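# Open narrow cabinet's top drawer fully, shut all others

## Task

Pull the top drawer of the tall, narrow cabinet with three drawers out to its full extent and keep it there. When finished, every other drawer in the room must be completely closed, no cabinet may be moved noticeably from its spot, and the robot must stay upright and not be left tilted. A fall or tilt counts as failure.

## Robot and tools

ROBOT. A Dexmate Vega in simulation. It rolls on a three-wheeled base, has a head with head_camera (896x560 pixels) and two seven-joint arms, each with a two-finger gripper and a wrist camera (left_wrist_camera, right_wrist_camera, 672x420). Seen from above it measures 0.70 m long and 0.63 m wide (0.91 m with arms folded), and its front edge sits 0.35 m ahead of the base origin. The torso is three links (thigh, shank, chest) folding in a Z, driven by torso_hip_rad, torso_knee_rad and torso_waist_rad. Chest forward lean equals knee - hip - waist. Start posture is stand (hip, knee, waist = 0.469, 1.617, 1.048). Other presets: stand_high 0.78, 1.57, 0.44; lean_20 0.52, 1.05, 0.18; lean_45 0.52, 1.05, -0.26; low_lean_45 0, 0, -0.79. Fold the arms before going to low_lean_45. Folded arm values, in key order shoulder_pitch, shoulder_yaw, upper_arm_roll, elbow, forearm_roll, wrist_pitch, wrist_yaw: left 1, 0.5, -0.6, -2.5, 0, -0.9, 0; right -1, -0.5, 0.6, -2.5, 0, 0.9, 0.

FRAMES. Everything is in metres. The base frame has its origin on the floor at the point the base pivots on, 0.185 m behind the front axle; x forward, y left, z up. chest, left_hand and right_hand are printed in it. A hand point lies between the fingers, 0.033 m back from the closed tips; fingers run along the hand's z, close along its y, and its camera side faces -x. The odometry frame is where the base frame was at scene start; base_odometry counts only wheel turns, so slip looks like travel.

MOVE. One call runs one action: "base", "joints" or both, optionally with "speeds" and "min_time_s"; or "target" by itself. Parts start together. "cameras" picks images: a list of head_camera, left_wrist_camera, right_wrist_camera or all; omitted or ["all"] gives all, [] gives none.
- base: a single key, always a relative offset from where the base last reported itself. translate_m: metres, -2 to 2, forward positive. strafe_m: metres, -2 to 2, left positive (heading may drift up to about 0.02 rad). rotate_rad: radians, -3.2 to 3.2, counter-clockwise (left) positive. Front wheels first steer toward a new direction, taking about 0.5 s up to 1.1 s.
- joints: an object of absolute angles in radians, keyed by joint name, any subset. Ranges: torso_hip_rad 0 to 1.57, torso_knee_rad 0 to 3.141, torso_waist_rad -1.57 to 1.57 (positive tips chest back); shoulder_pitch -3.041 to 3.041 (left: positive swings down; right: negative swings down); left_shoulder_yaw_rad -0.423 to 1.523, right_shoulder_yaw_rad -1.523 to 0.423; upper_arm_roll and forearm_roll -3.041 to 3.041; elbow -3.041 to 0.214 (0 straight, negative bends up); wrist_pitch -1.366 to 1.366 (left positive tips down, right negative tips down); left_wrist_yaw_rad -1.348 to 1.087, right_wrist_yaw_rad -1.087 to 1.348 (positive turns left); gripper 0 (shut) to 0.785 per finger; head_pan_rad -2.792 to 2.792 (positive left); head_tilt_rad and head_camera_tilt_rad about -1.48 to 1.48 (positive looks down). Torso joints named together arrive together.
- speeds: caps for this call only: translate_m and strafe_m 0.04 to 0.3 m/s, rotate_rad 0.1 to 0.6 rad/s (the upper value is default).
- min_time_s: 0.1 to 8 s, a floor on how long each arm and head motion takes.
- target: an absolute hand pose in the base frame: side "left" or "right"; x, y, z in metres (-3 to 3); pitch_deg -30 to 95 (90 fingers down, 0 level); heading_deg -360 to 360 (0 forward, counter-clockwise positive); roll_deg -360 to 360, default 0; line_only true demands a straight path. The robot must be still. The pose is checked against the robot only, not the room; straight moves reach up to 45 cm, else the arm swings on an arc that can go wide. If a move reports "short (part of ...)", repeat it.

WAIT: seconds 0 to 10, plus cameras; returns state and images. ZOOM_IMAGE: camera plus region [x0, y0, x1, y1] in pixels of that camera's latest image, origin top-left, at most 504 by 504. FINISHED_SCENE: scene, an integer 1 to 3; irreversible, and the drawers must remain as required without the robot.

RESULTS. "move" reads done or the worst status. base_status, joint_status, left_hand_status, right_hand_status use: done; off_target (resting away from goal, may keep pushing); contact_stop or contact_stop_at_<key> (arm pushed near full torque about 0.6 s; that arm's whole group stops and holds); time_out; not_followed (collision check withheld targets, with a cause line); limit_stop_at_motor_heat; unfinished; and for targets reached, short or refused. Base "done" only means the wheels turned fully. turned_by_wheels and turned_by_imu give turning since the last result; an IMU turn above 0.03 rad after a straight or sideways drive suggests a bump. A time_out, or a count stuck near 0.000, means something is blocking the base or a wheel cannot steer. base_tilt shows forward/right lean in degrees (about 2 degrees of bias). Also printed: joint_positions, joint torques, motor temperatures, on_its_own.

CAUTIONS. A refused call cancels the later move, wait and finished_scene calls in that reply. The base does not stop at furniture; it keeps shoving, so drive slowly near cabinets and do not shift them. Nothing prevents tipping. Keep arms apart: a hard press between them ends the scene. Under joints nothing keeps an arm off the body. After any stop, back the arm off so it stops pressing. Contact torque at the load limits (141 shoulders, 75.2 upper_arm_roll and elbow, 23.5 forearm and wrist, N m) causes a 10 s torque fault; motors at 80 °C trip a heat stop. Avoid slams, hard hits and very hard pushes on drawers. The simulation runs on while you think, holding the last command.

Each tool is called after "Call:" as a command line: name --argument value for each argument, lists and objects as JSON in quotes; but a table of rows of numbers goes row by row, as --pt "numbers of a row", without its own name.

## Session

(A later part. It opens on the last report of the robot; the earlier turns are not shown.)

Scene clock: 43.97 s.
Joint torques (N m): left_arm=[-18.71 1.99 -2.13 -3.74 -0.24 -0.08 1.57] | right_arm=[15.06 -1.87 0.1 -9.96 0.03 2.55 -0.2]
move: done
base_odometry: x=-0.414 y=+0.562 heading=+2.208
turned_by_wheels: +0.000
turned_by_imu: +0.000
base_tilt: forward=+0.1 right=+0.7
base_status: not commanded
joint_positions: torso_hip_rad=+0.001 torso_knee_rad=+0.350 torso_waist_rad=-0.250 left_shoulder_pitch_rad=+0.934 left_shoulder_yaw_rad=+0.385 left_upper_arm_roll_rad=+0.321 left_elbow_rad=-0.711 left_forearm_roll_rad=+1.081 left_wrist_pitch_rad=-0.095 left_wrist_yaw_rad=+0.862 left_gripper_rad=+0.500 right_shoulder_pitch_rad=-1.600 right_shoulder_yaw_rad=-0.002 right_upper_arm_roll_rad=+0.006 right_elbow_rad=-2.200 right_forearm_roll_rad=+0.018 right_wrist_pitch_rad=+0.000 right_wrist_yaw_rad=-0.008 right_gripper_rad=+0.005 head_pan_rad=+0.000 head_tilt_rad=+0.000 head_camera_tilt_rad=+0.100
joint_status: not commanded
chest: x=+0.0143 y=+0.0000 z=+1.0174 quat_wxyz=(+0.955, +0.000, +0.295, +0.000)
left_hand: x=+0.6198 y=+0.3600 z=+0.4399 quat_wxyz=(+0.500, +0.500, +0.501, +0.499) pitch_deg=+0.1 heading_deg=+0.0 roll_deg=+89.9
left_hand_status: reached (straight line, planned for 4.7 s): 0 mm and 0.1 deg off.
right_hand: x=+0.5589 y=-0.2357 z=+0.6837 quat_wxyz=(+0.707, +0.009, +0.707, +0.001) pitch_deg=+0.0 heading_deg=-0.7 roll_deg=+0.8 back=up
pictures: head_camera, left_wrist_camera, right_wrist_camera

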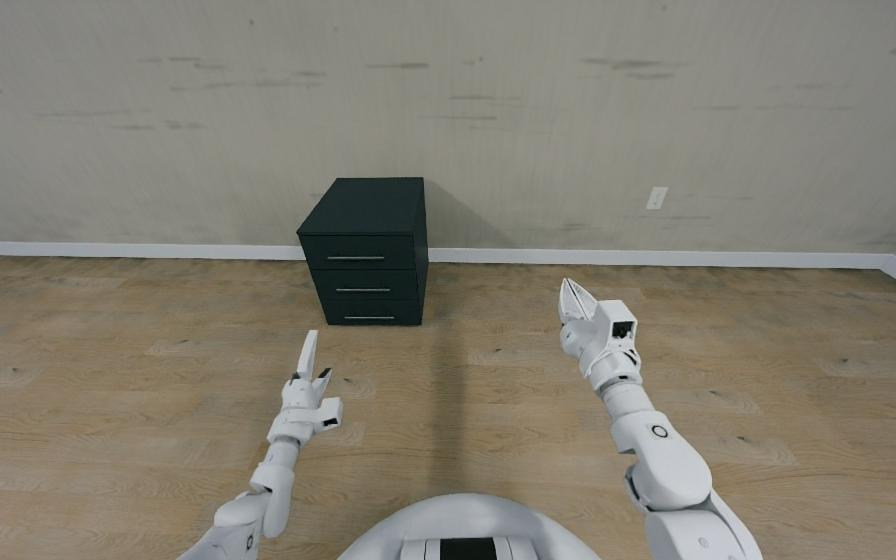

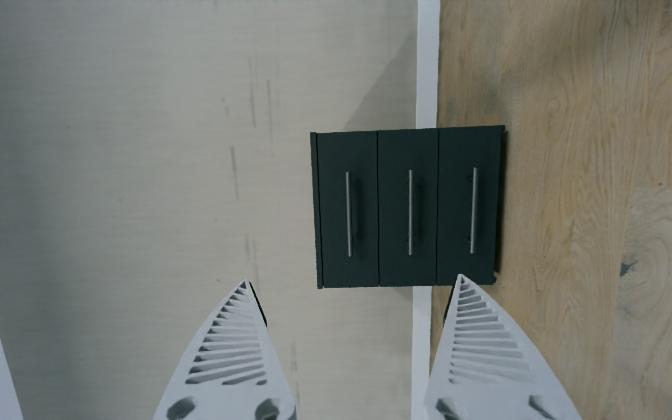

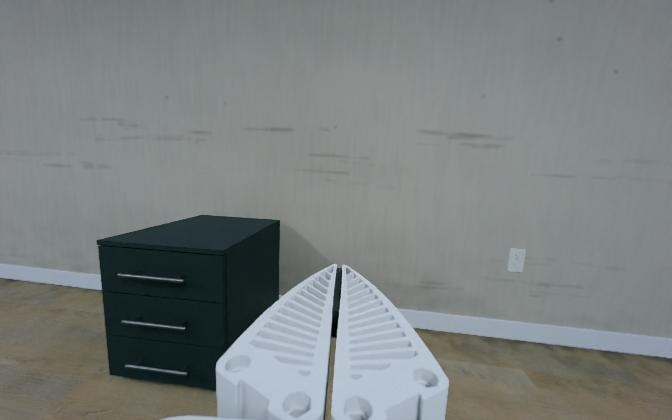

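Call:
move --base '{"translate_m": 0.15}' --speeds '{"translate_m": 0.15}'

Scene clock: 46.40 s.
Joint torques (N m): left_arm=[-17.47 3.66 -1.09 -3.5 -0.19 -0.5 1.4] | right_arm=[13.8 -0.71 0.56 -8.44 -0.08 3.17 0.07]
move: done
base_odometry: x=-0.503 y=+0.682 heading=+2.208
turned_by_wheels: +0.001
turned_by_imu: +0.001
base_tilt: forward=+0.1 right=+0.7
base_status: done
joint_positions: torso_hip_rad=+0.001 torso_knee_rad=+0.350 torso_waist_rad=-0.250 left_shoulder_pitch_rad=+0.932 left_shoulder_yaw_rad=+0.384 left_upper_arm_roll_rad=+0.322 left_elbow_rad=-0.707 left_forearm_roll_rad=+1.083 left_wrist_pitch_rad=-0.094 left_wrist_yaw_rad=+0.864 left_gripper_rad=+0.500 right_shoulder_pitch_rad=-1.600 right_shoulder_yaw_rad=-0.002 right_upper_arm_roll_rad=+0.006 right_elbow_rad=-2.200 right_forearm_roll_rad=+0.018 right_wrist_pitch_rad=+0.000 right_wrist_yaw_rad=-0.008 right_gripper_rad=+0.005 head_pan_rad=+0.000 head_tilt_rad=+0.000 head_camera_tilt_rad=+0.100
joint_status: not commanded
chest: x=+0.0143 y=+0.0000 z=+1.0174 quat_wxyz=(+0.955, +0.000, +0.295, +0.000)
left_hand: x=+0.6199 y=+0.3601 z=+0.4398 quat_wxyz=(+0.500, +0.500, +0.500, +0.500) pitch_deg=+0.0 heading_deg=+0.0 roll_deg=-90.0
right_hand: x=+0.5589 y=-0.2357 z=+0.6837 quat_wxyz=(+0.707, +0.009, +0.707, +0.001) pitch_deg=+0.0 heading_deg=-0.7 roll_deg=+0.8 back=up
pictures: head_camera, left_wrist_camera, right_wrist_camera

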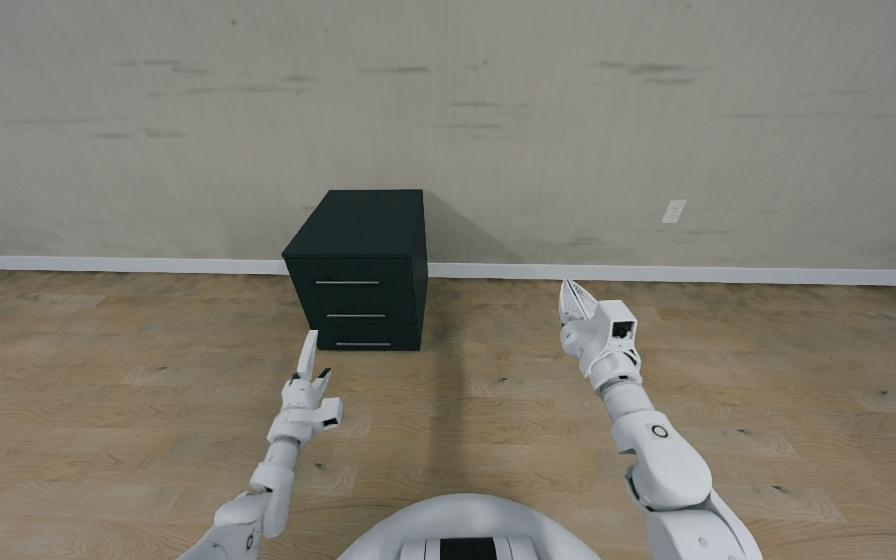

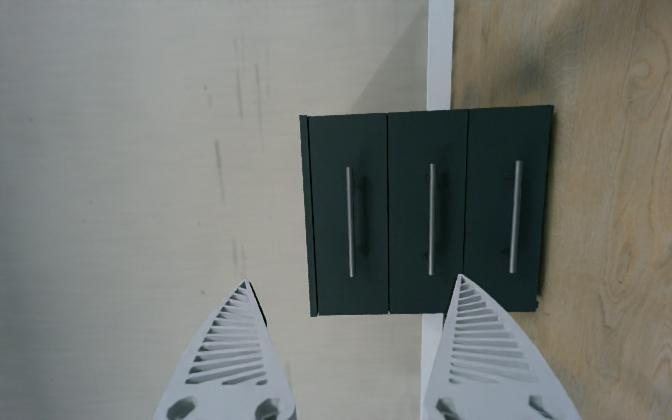

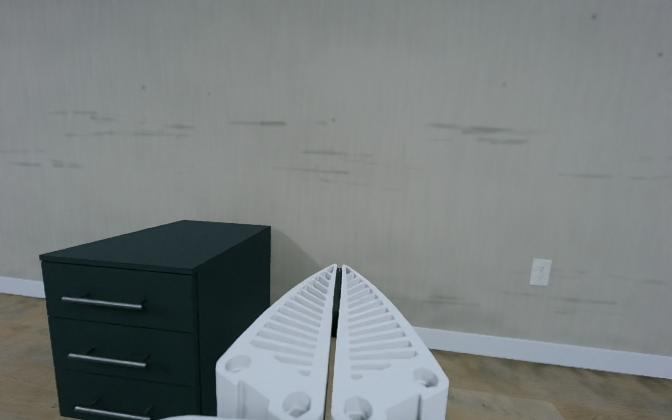

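Call:
move --base '{"translate_m": 0.1}' --speeds '{"translate_m": 0.1}'

Scene clock: 48.67 s.
Joint torques (N m): left_arm=[-17.42 3.72 -2.23 -4.04 -0.12 -0.23 1.21] | right_arm=[14.4 -0.25 0.53 -8.4 0.23 3.05 0.07]
move: done
base_odometry: x=-0.562 y=+0.763 heading=+2.209
turned_by_wheels: +0.001
turned_by_imu: +0.001
base_tilt: forward=+0.0 right=+0.7
base_status: done
joint_positions: torso_hip_rad=+0.001 torso_knee_rad=+0.350 torso_waist_rad=-0.250 left_shoulder_pitch_rad=+0.932 left_shoulder_yaw_rad=+0.384 left_upper_arm_roll_rad=+0.322 left_elbow_rad=-0.707 left_forearm_roll_rad=+1.083 left_wrist_pitch_rad=-0.094 left_wrist_yaw_rad=+0.864 left_gripper_rad=+0.500 right_shoulder_pitch_rad=-1.600 right_shoulder_yaw_rad=-0.002 right_upper_arm_roll_rad=+0.006 right_elbow_rad=-2.200 right_forearm_roll_rad=+0.018 right_wrist_pitch_rad=+0.000 right_wrist_yaw_rad=-0.008 right_gripper_rad=+0.005 head_pan_rad=+0.000 head_tilt_rad=+0.000 head_camera_tilt_rad=+0.100
joint_status: not commanded
chest: x=+0.0143 y=+0.0000 z=+1.0173 quat_wxyz=(+0.955, +0.000, +0.295, +0.000)
left_hand: x=+0.6199 y=+0.3601 z=+0.4398 quat_wxyz=(+0.500, +0.500, +0.500, +0.500) pitch_deg=+0.0 heading_deg=+0.0 roll_deg=-90.0
right_hand: x=+0.5589 y=-0.2357 z=+0.6837 quat_wxyz=(+0.707, +0.009, +0.707, +0.001) pitch_deg=+0.0 heading_deg=-0.7 roll_deg=+0.8 back=up
pictures: head_camera, left_wrist_camera, right_wrist_camera

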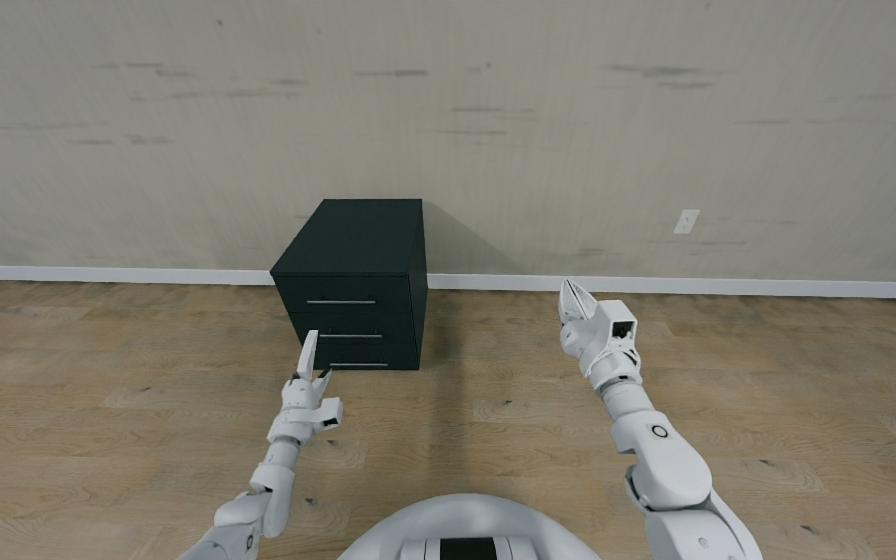

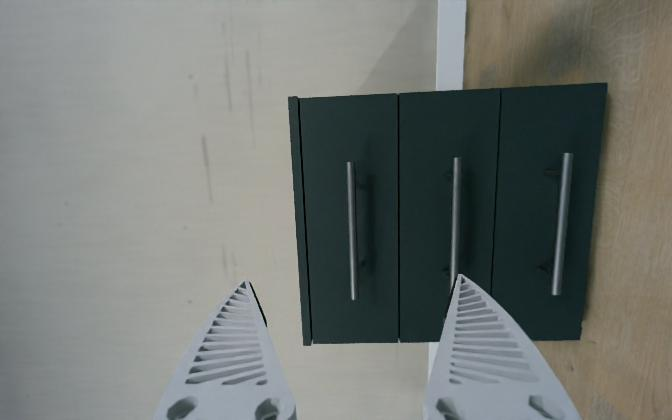

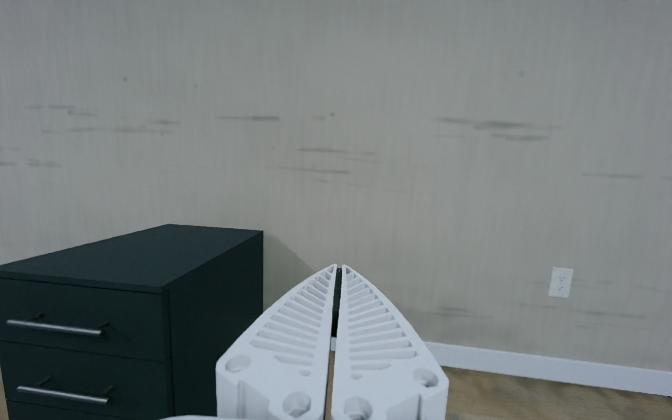

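Call:
move --target '{"side": "left", "x": 0.62, "y": 0.36, "z": 0.436, "pitch_deg": 0, "heading_deg": 0, "roll_deg": 90}' --cameras '[]'

Call:
move --base '{"translate_m": 0.15}' --speeds '{"translate_m": 0.1}' --joints '{"left_gripper_rad": 0.3}'

Scene clock: 50.80 s.
Joint torques (N m): left_arm=[-17.61 2.74 -1.17 -3.31 -0.12 0.25 1.7] | right_arm=[13.53 -2.02 0.87 -9.75 0.15 3.51 -0.15]
move: done
base_odometry: x=-0.562 y=+0.763 heading=+2.209
turned_by_wheels: +0.000
turned_by_imu: +0.000
base_tilt: forward=+0.0 right=+0.8
base_status: not commanded
joint_positions: torso_hip_rad=+0.001 torso_knee_rad=+0.350 torso_waist_rad=-0.250 left_shoulder_pitch_rad=+0.905 left_shoulder_yaw_rad=+0.374 left_upper_arm_roll_rad=+0.332 left_elbow_rad=-0.649 left_forearm_roll_rad=+1.087 left_wrist_pitch_rad=-0.107 left_wrist_yaw_rad=+0.892 left_gripper_rad=+0.500 right_shoulder_pitch_rad=-1.600 right_shoulder_yaw_rad=-0.002 right_upper_arm_roll_rad=+0.006 right_elbow_rad=-2.200 right_forearm_roll_rad=+0.018 right_wrist_pitch_rad=+0.000 right_wrist_yaw_rad=-0.008 right_gripper_rad=+0.005 head_pan_rad=+0.000 head_tilt_rad=+0.000 head_camera_tilt_rad=+0.100
joint_status: not commanded
chest: x=+0.0143 y=+0.0000 z=+1.0173 quat_wxyz=(+0.955, +0.000, +0.295, +0.000)
left_hand: x=+0.6199 y=+0.3602 z=+0.4360 quat_wxyz=(+0.500, +0.500, +0.500, +0.500) pitch_deg=+0.0 heading_deg=+0.0 roll_deg=-90.0
left_hand_status: reached (straight line, planned for 0.5 s): 0 mm and 0.0 deg off.
right_hand: x=+0.5589 y=-0.2357 z=+0.6837 quat_wxyz=(+0.707, +0.009, +0.707, +0.001) pitch_deg=+0.0 heading_deg=-0.7 roll_deg=+0.8 back=up

Scene clock: 53.10 s.
Joint torques (N m): left_arm=[-20.03 2.94 -2.03 -3.75 -0.01 0.36 1.23] | right_arm=[14.03 -2.32 0.79 -9.19 0.17 3.12 -0.01]
move: done
base_odometry: x=-0.652 y=+0.883 heading=+2.210
turned_by_wheels: +0.001
turned_by_imu: +0.001
base_tilt: forward=+0.0 right=+0.8
base_status: done
joint_positions: torso_hip_rad=+0.001 torso_knee_rad=+0.350 torso_waist_rad=-0.250 left_shoulder_pitch_rad=+0.903 left_shoulder_yaw_rad=+0.373 left_upper_arm_roll_rad=+0.333 left_elbow_rad=-0.645 left_forearm_roll_rad=+1.087 left_wrist_pitch_rad=-0.108 left_wrist_yaw_rad=+0.894 left_gripper_rad=+0.300 right_shoulder_pitch_rad=-1.600 right_shoulder_yaw_rad=-0.002 right_upper_arm_roll_rad=+0.006 right_elbow_rad=-2.200 right_forearm_roll_rad=+0.018 right_wrist_pitch_rad=+0.000 right_wrist_yaw_rad=-0.008 right_gripper_rad=+0.005 head_pan_rad=+0.000 head_tilt_rad=+0.000 head_camera_tilt_rad=+0.100
joint_status: all done
chest: x=+0.0143 y=+0.0000 z=+1.0173 quat_wxyz=(+0.955, +0.000, +0.295, +0.000)
left_hand: x=+0.6199 y=+0.3602 z=+0.4358 quat_wxyz=(+0.500, +0.500, +0.500, +0.500) pitch_deg=+0.0 heading_deg=+0.0 roll_deg=-90.0
right_hand: x=+0.5589 y=-0.2357 z=+0.6837 quat_wxyz=(+0.707, +0.009, +0.707, +0.001) pitch_deg=+0.0 heading_deg=-0.7 roll_deg=+0.8 back=up
pictures: head_camera, left_wrist_camera, right_wrist_camera

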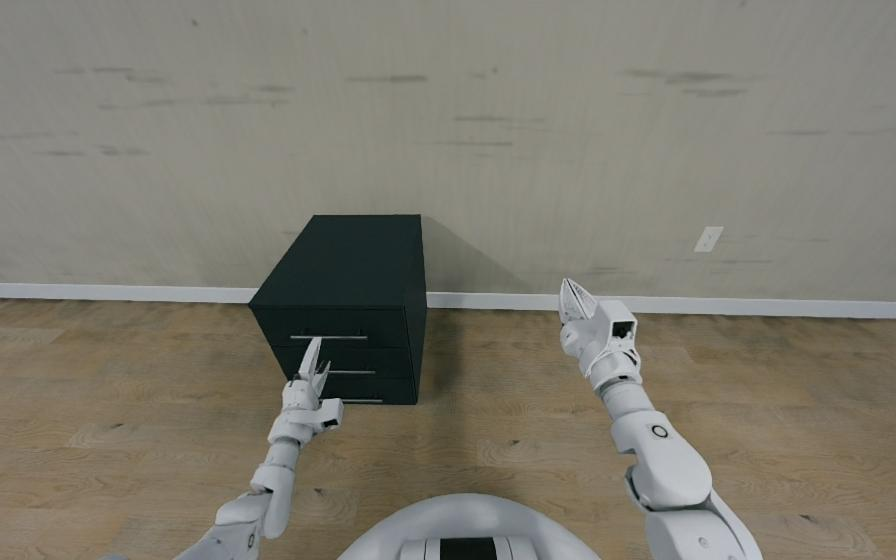

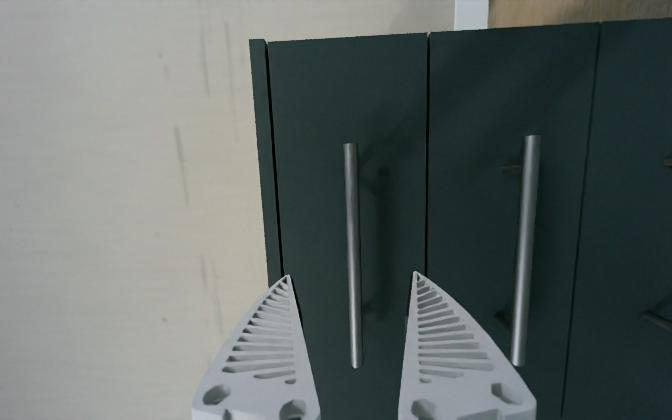

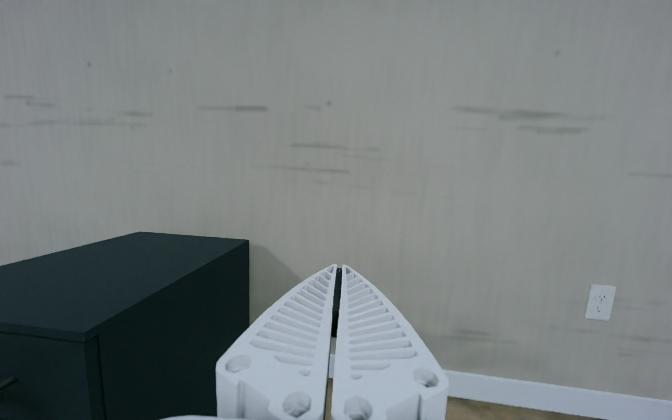

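Call:
move --base '{"translate_m": 0.085}' --speeds '{"translate_m": 0.06}'

Scene clock: 55.73 s.
Joint torques (N m): left_arm=[-22.06 3.65 -3.64 -4.86 -0.21 0.06 0.81] | right_arm=[14.36 -0.08 0.74 -9.25 0.03 2.87 0.02]
move: done
base_odometry: x=-0.702 y=+0.951 heading=+2.210
turned_by_wheels: +0.001
turned_by_imu: +0.001
base_tilt: forward=+0.0 right=+0.7
base_status: done
joint_positions: torso_hip_rad=+0.001 torso_knee_rad=+0.350 torso_waist_rad=-0.250 left_shoulder_pitch_rad=+0.903 left_shoulder_yaw_rad=+0.373 left_upper_arm_roll_rad=+0.333 left_elbow_rad=-0.645 left_forearm_roll_rad=+1.087 left_wrist_pitch_rad=-0.108 left_wrist_yaw_rad=+0.894 left_gripper_rad=+0.300 right_shoulder_pitch_rad=-1.600 right_shoulder_yaw_rad=-0.002 right_upper_arm_roll_rad=+0.006 right_elbow_rad=-2.200 right_forearm_roll_rad=+0.018 right_wrist_pitch_rad=+0.000 right_wrist_yaw_rad=-0.008 right_gripper_rad=+0.005 head_pan_rad=+0.000 head_tilt_rad=+0.000 head_camera_tilt_rad=+0.100
joint_status: not commanded
chest: x=+0.0143 y=+0.0000 z=+1.0173 quat_wxyz=(+0.955, +0.000, +0.295, +0.000)
left_hand: x=+0.6197 y=+0.3602 z=+0.4357 quat_wxyz=(+0.500, +0.500, +0.500, +0.500) pitch_deg=+0.0 heading_deg=+0.0 roll_deg=-90.0
right_hand: x=+0.5589 y=-0.2357 z=+0.6837 quat_wxyz=(+0.707, +0.009, +0.707, +0.001) pitch_deg=+0.0 heading_deg=-0.7 roll_deg=+0.8 back=up
pictures: head_camera, left_wrist_camera, right_wrist_camera

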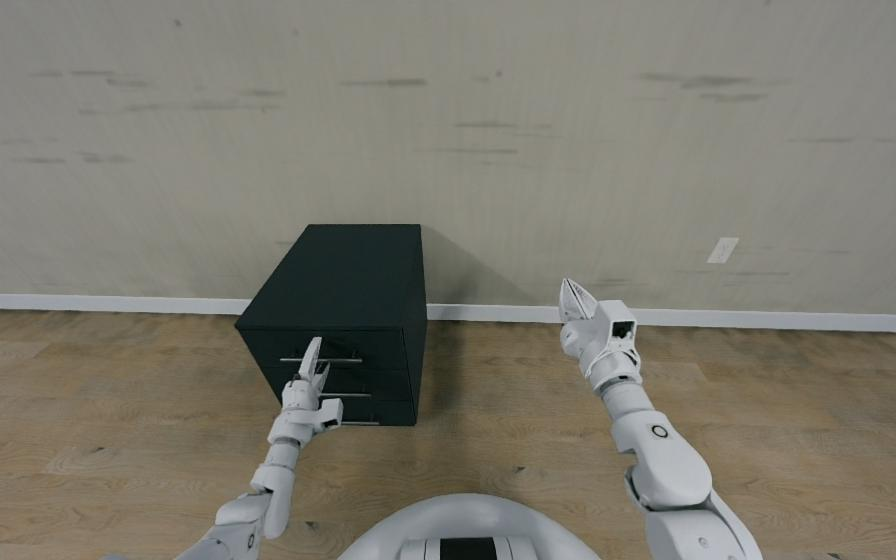

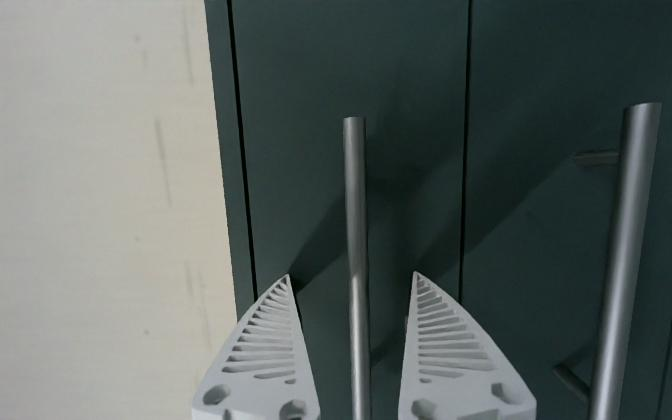

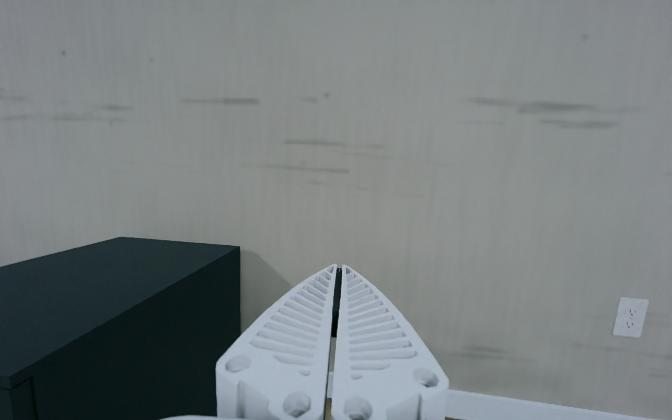

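Call:
move --base '{"translate_m": 0.015}' --speeds '{"translate_m": 0.05}'

Call:
move --joints '{"left_gripper_rad": 0.0}'

Scene clock: 56.93 s.
Joint torques (N m): left_arm=[-18.5 4.92 -4.72 -4.01 -0.23 -0.23 0.83] | right_arm=[13.34 0.09 0.33 -8.54 0.08 3.17 -0.22]
move: done
base_odometry: x=-0.711 y=+0.963 heading=+2.211
turned_by_wheels: +0.001
turned_by_imu: +0.001
base_tilt: forward=+0.1 right=+0.8
base_status: done
joint_positions: torso_hip_rad=+0.001 torso_knee_rad=+0.350 torso_waist_rad=-0.250 left_shoulder_pitch_rad=+0.903 left_shoulder_yaw_rad=+0.373 left_upper_arm_roll_rad=+0.333 left_elbow_rad=-0.645 left_forearm_roll_rad=+1.087 left_wrist_pitch_rad=-0.108 left_wrist_yaw_rad=+0.894 left_gripper_rad=+0.300 right_shoulder_pitch_rad=-1.600 right_shoulder_yaw_rad=-0.002 right_upper_arm_roll_rad=+0.006 right_elbow_rad=-2.200 right_forearm_roll_rad=+0.018 right_wrist_pitch_rad=+0.000 right_wrist_yaw_rad=-0.008 right_gripper_rad=+0.005 head_pan_rad=+0.000 head_tilt_rad=+0.000 head_camera_tilt_rad=+0.100
joint_status: not commanded
chest: x=+0.0143 y=+0.0000 z=+1.0173 quat_wxyz=(+0.955, +0.000, +0.295, +0.000)
left_hand: x=+0.6198 y=+0.3601 z=+0.4358 quat_wxyz=(+0.500, +0.500, +0.500, +0.500) pitch_deg=+0.0 heading_deg=+0.0 roll_deg=-90.0
right_hand: x=+0.5589 y=-0.2357 z=+0.6836 quat_wxyz=(+0.707, +0.009, +0.707, +0.001) pitch_deg=+0.0 heading_deg=-0.7 roll_deg=+0.8 back=up
pictures: head_camera, left_wrist_camera, right_wrist_camera

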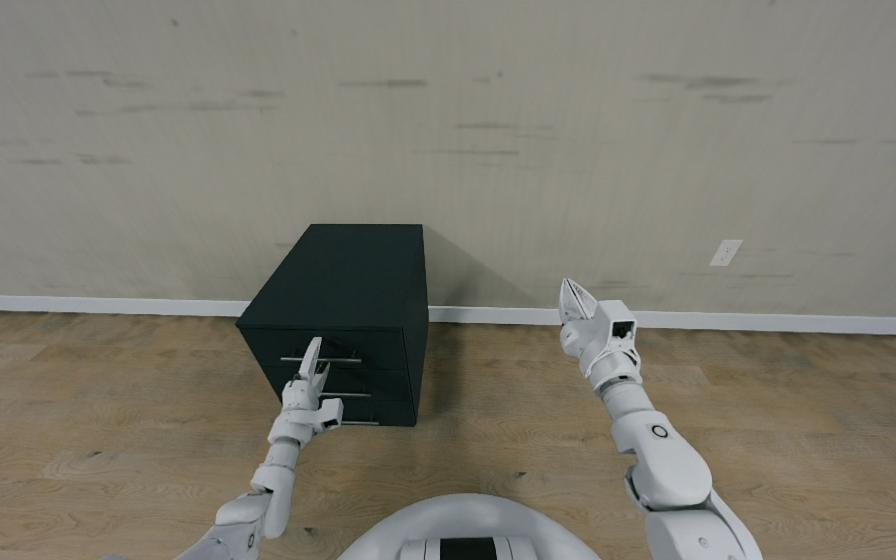

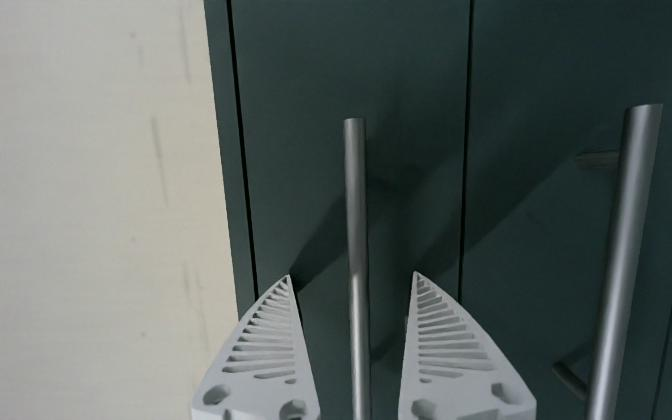

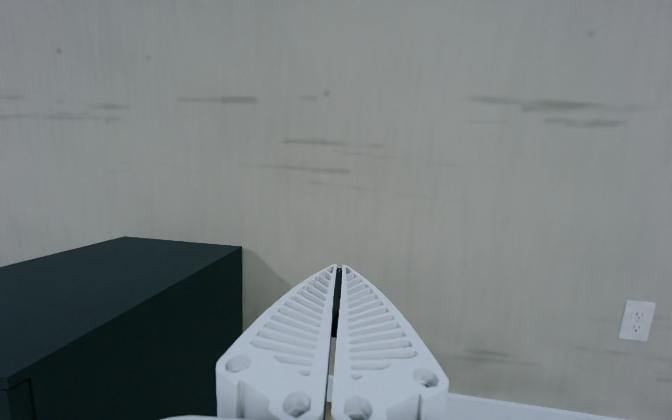

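Scene clock: 57.77 s.
Joint torques (N m): left_arm=[-18.82 3.97 -3.51 -5.5 -0.69 -0.13 3.01] | right_arm=[13.18 -1.8 0.51 -9.59 0.29 3.52 -0.1]
move: done
base_odometry: x=-0.711 y=+0.963 heading=+2.211
turned_by_wheels: +0.000
turned_by_imu: +0.000
base_tilt: forward=+0.1 right=+0.7
base_status: not commanded
joint_positions: torso_hip_rad=+0.001 torso_knee_rad=+0.350 torso_waist_rad=-0.250 left_shoulder_pitch_rad=+0.903 left_shoulder_yaw_rad=+0.373 left_upper_arm_roll_rad=+0.333 left_elbow_rad=-0.645 left_forearm_roll_rad=+1.087 left_wrist_pitch_rad=-0.108 left_wrist_yaw_rad=+0.893 left_gripper_rad=+0.000 right_shoulder_pitch_rad=-1.600 right_shoulder_yaw_rad=-0.002 right_upper_arm_roll_rad=+0.006 right_elbow_rad=-2.200 right_forearm_roll_rad=+0.018 right_wrist_pitch_rad=+0.000 right_wrist_yaw_rad=-0.008 right_gripper_rad=+0.005 head_pan_rad=+0.000 head_tilt_rad=+0.000 head_camera_tilt_rad=+0.100
joint_status: all done
chest: x=+0.0143 y=+0.0000 z=+1.0173 quat_wxyz=(+0.955, +0.000, +0.295, +0.000)
left_hand: x=+0.6198 y=+0.3601 z=+0.4355 quat_wxyz=(+0.500, +0.500, +0.500, +0.500) pitch_deg=+0.1 heading_deg=+0.0 roll_deg=-90.0
right_hand: x=+0.5589 y=-0.2357 z=+0.6836 quat_wxyz=(+0.707, +0.009, +0.707, +0.001) pitch_deg=+0.0 heading_deg=-0.7 roll_deg=+0.8 back=up
pictures: head_camera, left_wrist_camera, right_wrist_camera

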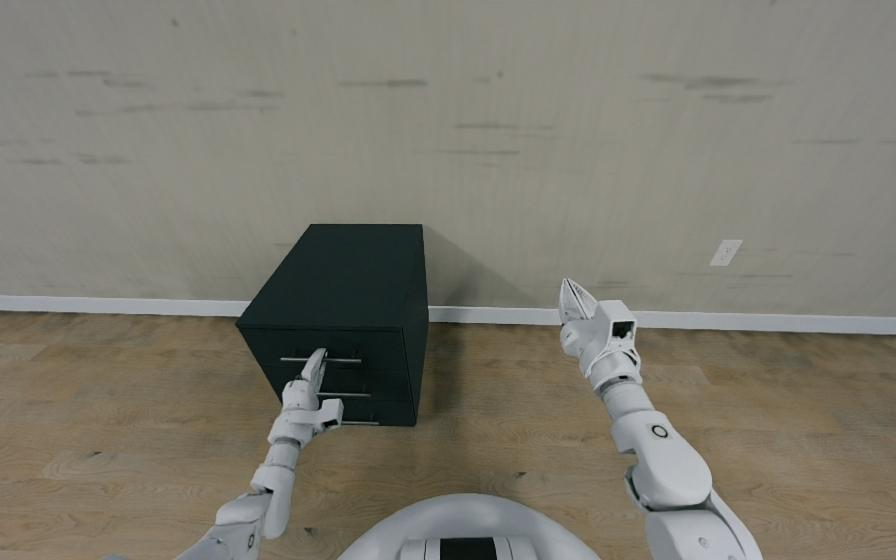

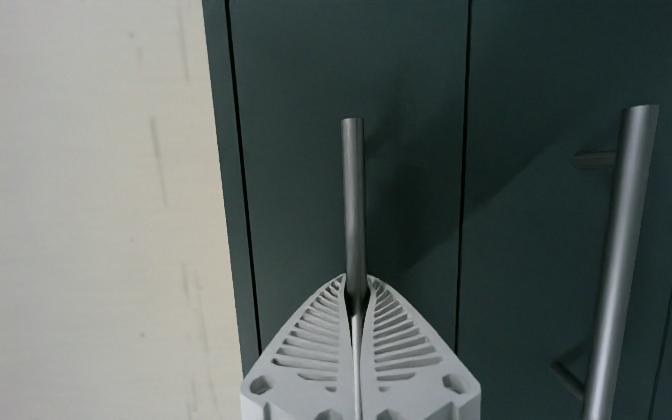

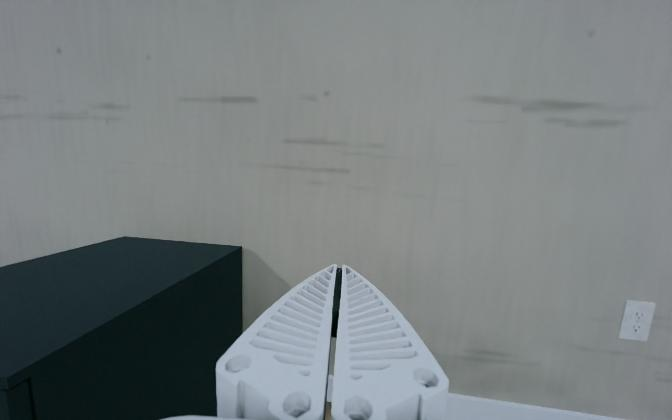

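Call:
zoom_image --camera "left_wrist_camera" --region '[230, 200, 490, 420]'

Call:
zoom_image --camera "head_camera" --region '[200, 200, 460, 440]'

Scaled by 1.938 (camera's finer frame: 960x600).

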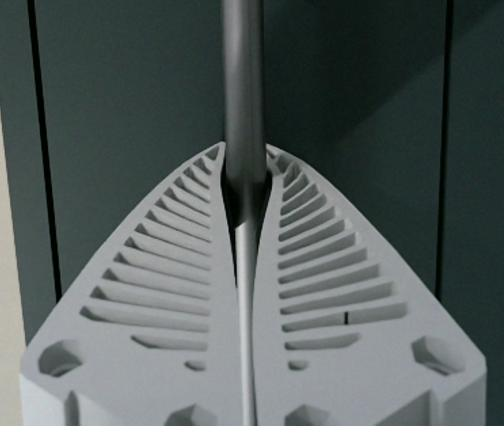

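Scaled by 1.938 (camera's finer frame: 960x600).

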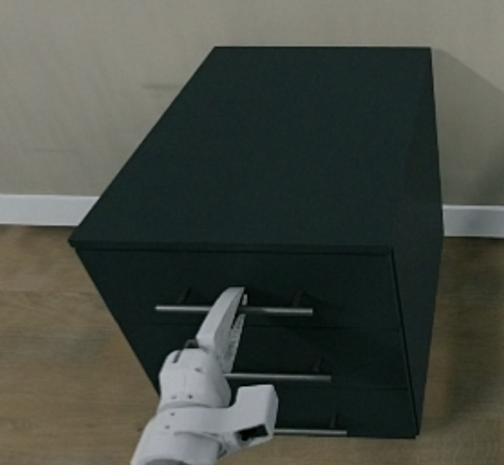

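Call:
move --base '{"translate_m": -0.1}' --speeds '{"translate_m": 0.06}'

Scene clock: 61.17 s.
Joint torques (N m): left_arm=[-17.17 2.9 -3.71 -7.19 1.67 -2.11 2.78] | right_arm=[13.1 -0.25 0.86 -9.47 0.2 3.16 -0.12]
move: done
base_odometry: x=-0.651 y=+0.883 heading=+2.211
turned_by_wheels: +0.000
turned_by_imu: +0.000
base_tilt: forward=+0.1 right=+0.7
base_status: done
joint_positions: torso_hip_rad=+0.001 torso_knee_rad=+0.350 torso_waist_rad=-0.250 left_shoulder_pitch_rad=+0.903 left_shoulder_yaw_rad=+0.373 left_upper_arm_roll_rad=+0.333 left_elbow_rad=-0.645 left_forearm_roll_rad=+1.087 left_wrist_pitch_rad=-0.108 left_wrist_yaw_rad=+0.893 left_gripper_rad=+0.000 right_shoulder_pitch_rad=-1.600 right_shoulder_yaw_rad=-0.002 right_upper_arm_roll_rad=+0.006 right_elbow_rad=-2.200 right_forearm_roll_rad=+0.018 right_wrist_pitch_rad=+0.000 right_wrist_yaw_rad=-0.008 right_gripper_rad=+0.005 head_pan_rad=+0.000 head_tilt_rad=+0.000 head_camera_tilt_rad=+0.100
joint_status: not commanded
chest: x=+0.0143 y=+0.0000 z=+1.0173 quat_wxyz=(+0.955, +0.000, +0.295, +0.000)
left_hand: x=+0.6198 y=+0.3604 z=+0.4354 quat_wxyz=(+0.499, +0.500, +0.500, +0.500) pitch_deg=+0.1 heading_deg=+0.0 roll_deg=-90.0
right_hand: x=+0.5589 y=-0.2357 z=+0.6836 quat_wxyz=(+0.707, +0.009, +0.707, +0.001) pitch_deg=+0.0 heading_deg=-0.7 roll_deg=+0.8 back=up
pictures: head_camera, left_wrist_camera, right_wrist_camera

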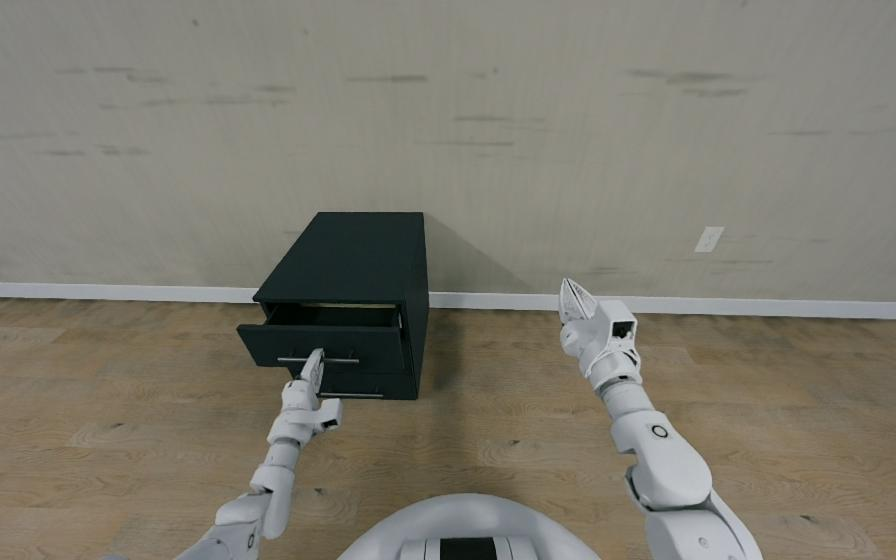

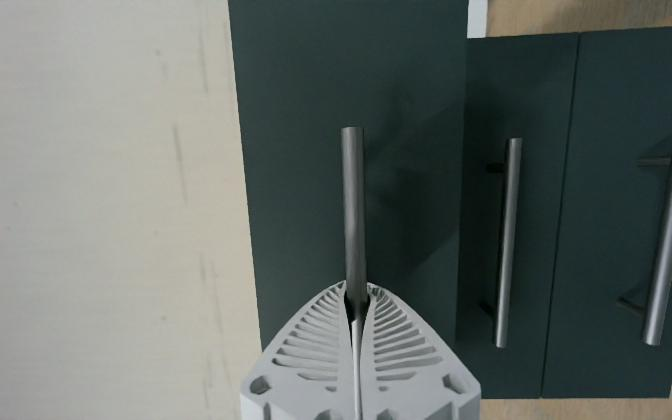

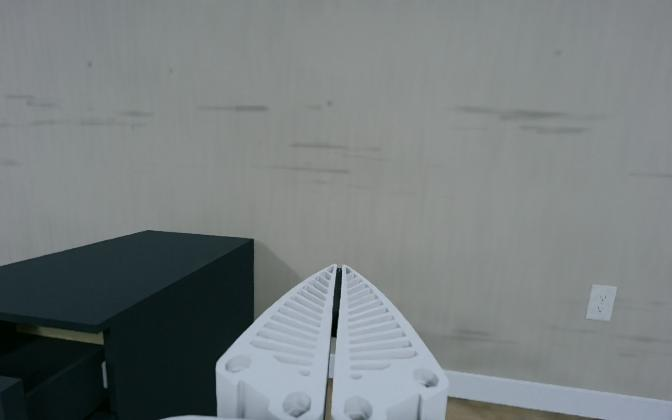

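Call:
move --base '{"translate_m": -0.15}' --speeds '{"translate_m": 0.08}'

Scene clock: 63.90 s.
Joint torques (N m): left_arm=[-16.46 2.56 -2.59 -8.03 1.92 -2.59 2.92] | right_arm=[14.42 -1.3 0.77 -8.97 -0.06 3.08 0.01]
move: done
base_odometry: x=-0.562 y=+0.763 heading=+2.212
turned_by_wheels: +0.000
turned_by_imu: +0.001
base_tilt: forward=+0.1 right=+0.7
base_status: done
joint_positions: torso_hip_rad=+0.001 torso_knee_rad=+0.350 torso_waist_rad=-0.250 left_shoulder_pitch_rad=+0.903 left_shoulder_yaw_rad=+0.373 left_upper_arm_roll_rad=+0.333 left_elbow_rad=-0.645 left_forearm_roll_rad=+1.087 left_wrist_pitch_rad=-0.108 left_wrist_yaw_rad=+0.893 left_gripper_rad=+0.000 right_shoulder_pitch_rad=-1.600 right_shoulder_yaw_rad=-0.002 right_upper_arm_roll_rad=+0.006 right_elbow_rad=-2.200 right_forearm_roll_rad=+0.018 right_wrist_pitch_rad=+0.000 right_wrist_yaw_rad=-0.008 right_gripper_rad=+0.005 head_pan_rad=+0.000 head_tilt_rad=+0.000 head_camera_tilt_rad=+0.100
joint_status: not commanded
chest: x=+0.0143 y=+0.0000 z=+1.0173 quat_wxyz=(+0.955, +0.000, +0.295, +0.000)
left_hand: x=+0.6197 y=+0.3606 z=+0.4354 quat_wxyz=(+0.499, +0.500, +0.501, +0.500) pitch_deg=+0.1 heading_deg=+0.1 roll_deg=-90.0
right_hand: x=+0.5589 y=-0.2357 z=+0.6836 quat_wxyz=(+0.707, +0.009, +0.707, +0.001) pitch_deg=+0.0 heading_deg=-0.7 roll_deg=+0.8 back=up
pictures: head_camera, left_wrist_camera, right_wrist_camera

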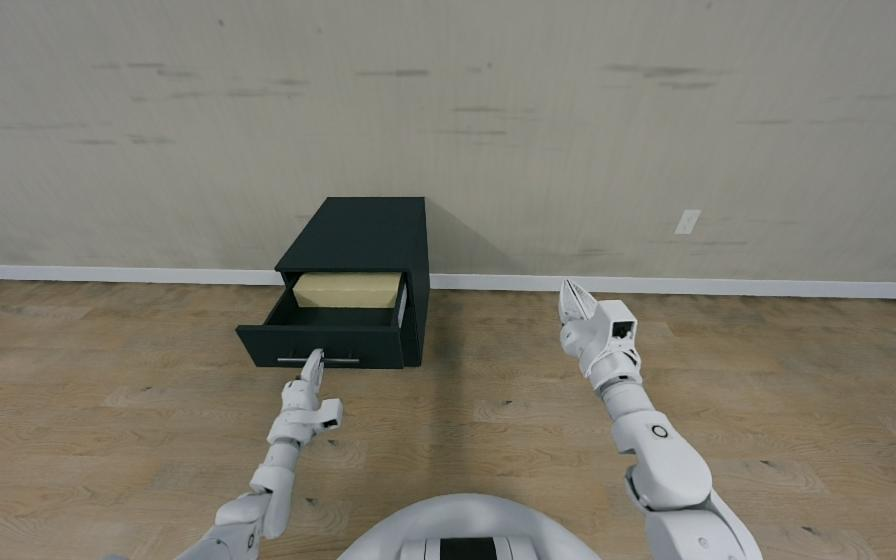

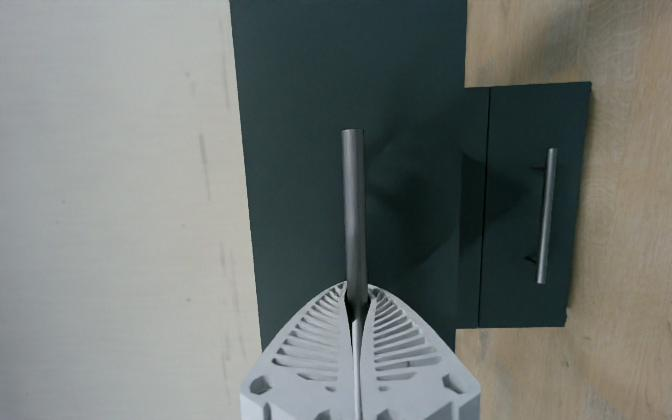

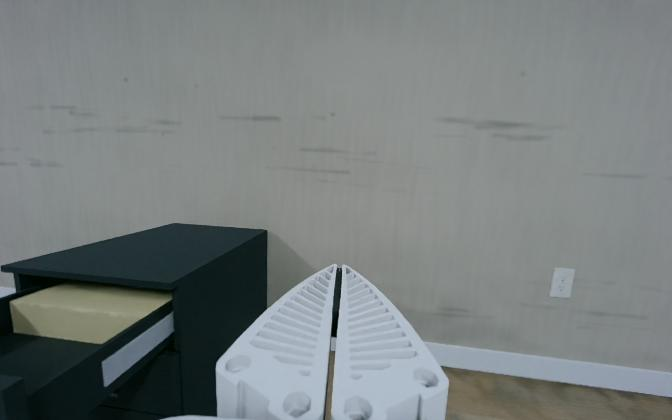

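Call:
move --base '{"translate_m": -0.08}' --speeds '{"translate_m": 0.05}'

Scene clock: 66.50 s.
Joint torques (N m): left_arm=[-16.61 2.81 -3.17 -7.97 1.37 -2.35 2.9] | right_arm=[14.48 0.01 0.08 -9.49 0.07 3.02 -0.05]
move: done
base_odometry: x=-0.514 y=+0.699 heading=+2.213
turned_by_wheels: +0.001
turned_by_imu: +0.002
base_tilt: forward=+0.1 right=+0.8
base_status: done
joint_positions: torso_hip_rad=+0.001 torso_knee_rad=+0.350 torso_waist_rad=-0.250 left_shoulder_pitch_rad=+0.903 left_shoulder_yaw_rad=+0.373 left_upper_arm_roll_rad=+0.333 left_elbow_rad=-0.645 left_forearm_roll_rad=+1.087 left_wrist_pitch_rad=-0.108 left_wrist_yaw_rad=+0.893 left_gripper_rad=+0.000 right_shoulder_pitch_rad=-1.600 right_shoulder_yaw_rad=-0.002 right_upper_arm_roll_rad=+0.006 right_elbow_rad=-2.200 right_forearm_roll_rad=+0.018 right_wrist_pitch_rad=+0.000 right_wrist_yaw_rad=-0.008 right_gripper_rad=+0.005 head_pan_rad=+0.000 head_tilt_rad=+0.000 head_camera_tilt_rad=+0.100
joint_status: not commanded
chest: x=+0.0144 y=+0.0000 z=+1.0173 quat_wxyz=(+0.955, +0.000, +0.295, +0.000)
left_hand: x=+0.6198 y=+0.3605 z=+0.4354 quat_wxyz=(+0.499, +0.500, +0.501, +0.500) pitch_deg=+0.1 heading_deg=+0.1 roll_deg=-90.0
right_hand: x=+0.5589 y=-0.2357 z=+0.6836 quat_wxyz=(+0.707, +0.009, +0.707, +0.001) pitch_deg=+0.0 heading_deg=-0.7 roll_deg=+0.7 back=up
pictures: head_camera, left_wrist_camera, right_wrist_camera

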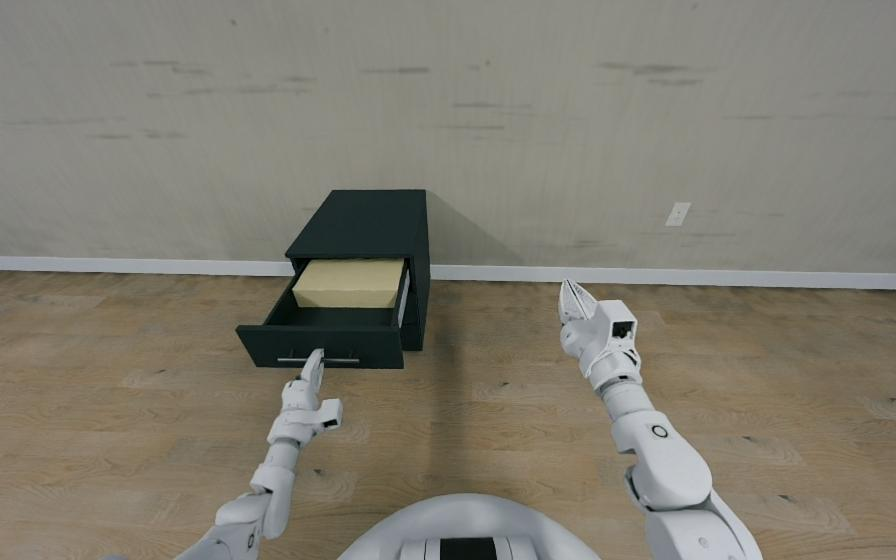

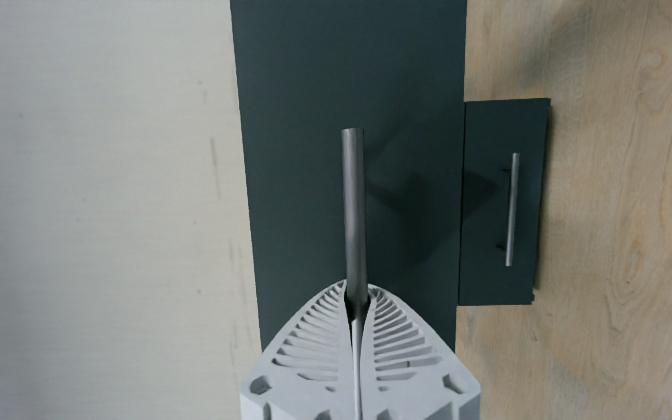

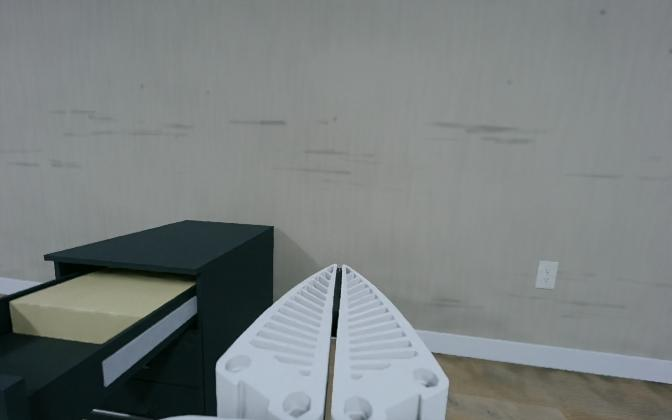

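Call:
move --base '{"translate_m": -0.06}' --speeds '{"translate_m": 0.05}'

Scene clock: 68.50 s.
Joint torques (N m): left_arm=[-15.04 3.62 -2.59 -4.91 0.24 -1.63 3.01] | right_arm=[12.72 -0.47 0.62 -8.66 0.23 2.78 -0.12]
move: done
base_odometry: x=-0.478 y=+0.651 heading=+2.214
turned_by_wheels: +0.001
turned_by_imu: +0.001
base_tilt: forward=+0.0 right=+0.7
base_status: done
joint_positions: torso_hip_rad=+0.001 torso_knee_rad=+0.350 torso_waist_rad=-0.250 left_shoulder_pitch_rad=+0.903 left_shoulder_yaw_rad=+0.373 left_upper_arm_roll_rad=+0.333 left_elbow_rad=-0.645 left_forearm_roll_rad=+1.087 left_wrist_pitch_rad=-0.108 left_wrist_yaw_rad=+0.893 left_gripper_rad=+0.000 right_shoulder_pitch_rad=-1.600 right_shoulder_yaw_rad=-0.002 right_upper_arm_roll_rad=+0.006 right_elbow_rad=-2.200 right_forearm_roll_rad=+0.018 right_wrist_pitch_rad=+0.000 right_wrist_yaw_rad=-0.008 right_gripper_rad=+0.005 head_pan_rad=+0.000 head_tilt_rad=+0.000 head_camera_tilt_rad=+0.100
joint_status: not commanded
chest: x=+0.0144 y=+0.0000 z=+1.0173 quat_wxyz=(+0.955, +0.000, +0.295, +0.000)
left_hand: x=+0.6198 y=+0.3603 z=+0.4355 quat_wxyz=(+0.500, +0.500, +0.500, +0.500) pitch_deg=+0.1 heading_deg=+0.0 roll_deg=-90.0
right_hand: x=+0.5589 y=-0.2357 z=+0.6836 quat_wxyz=(+0.707, +0.009, +0.707, +0.001) pitch_deg=+0.0 heading_deg=-0.7 roll_deg=+0.8 back=up
pictures: head_camera, left_wrist_camera, right_wrist_camera

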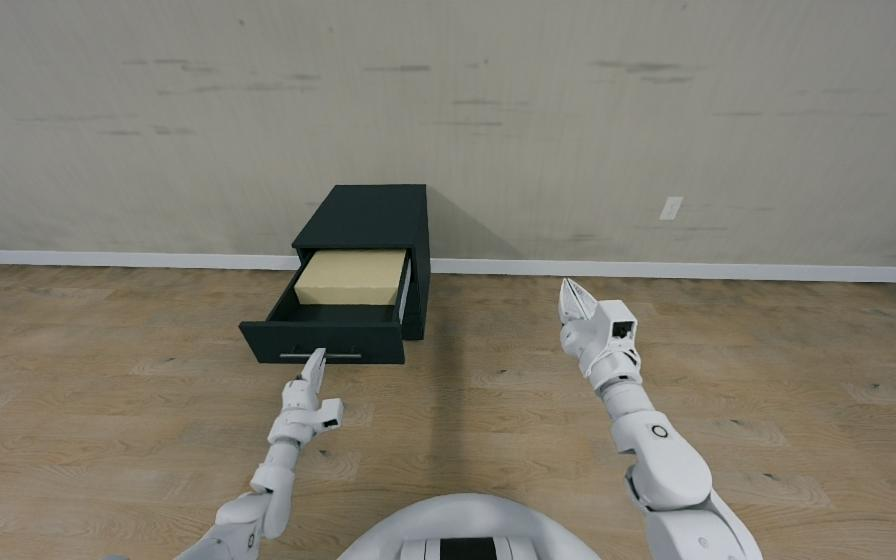

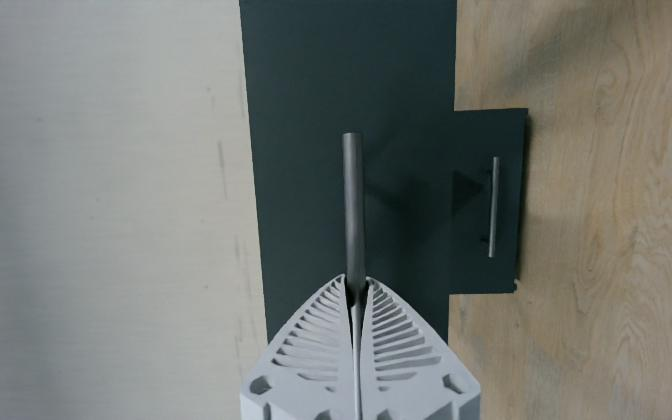

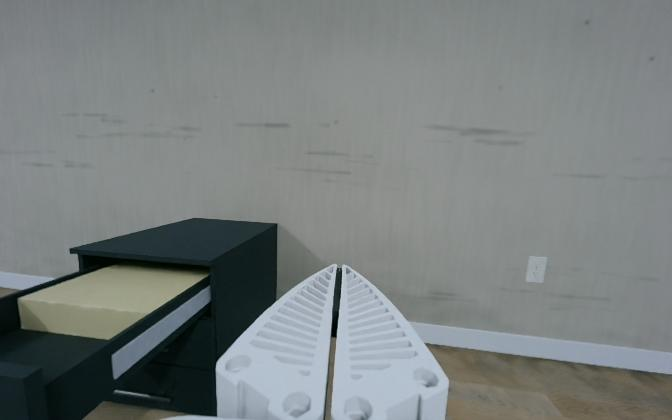

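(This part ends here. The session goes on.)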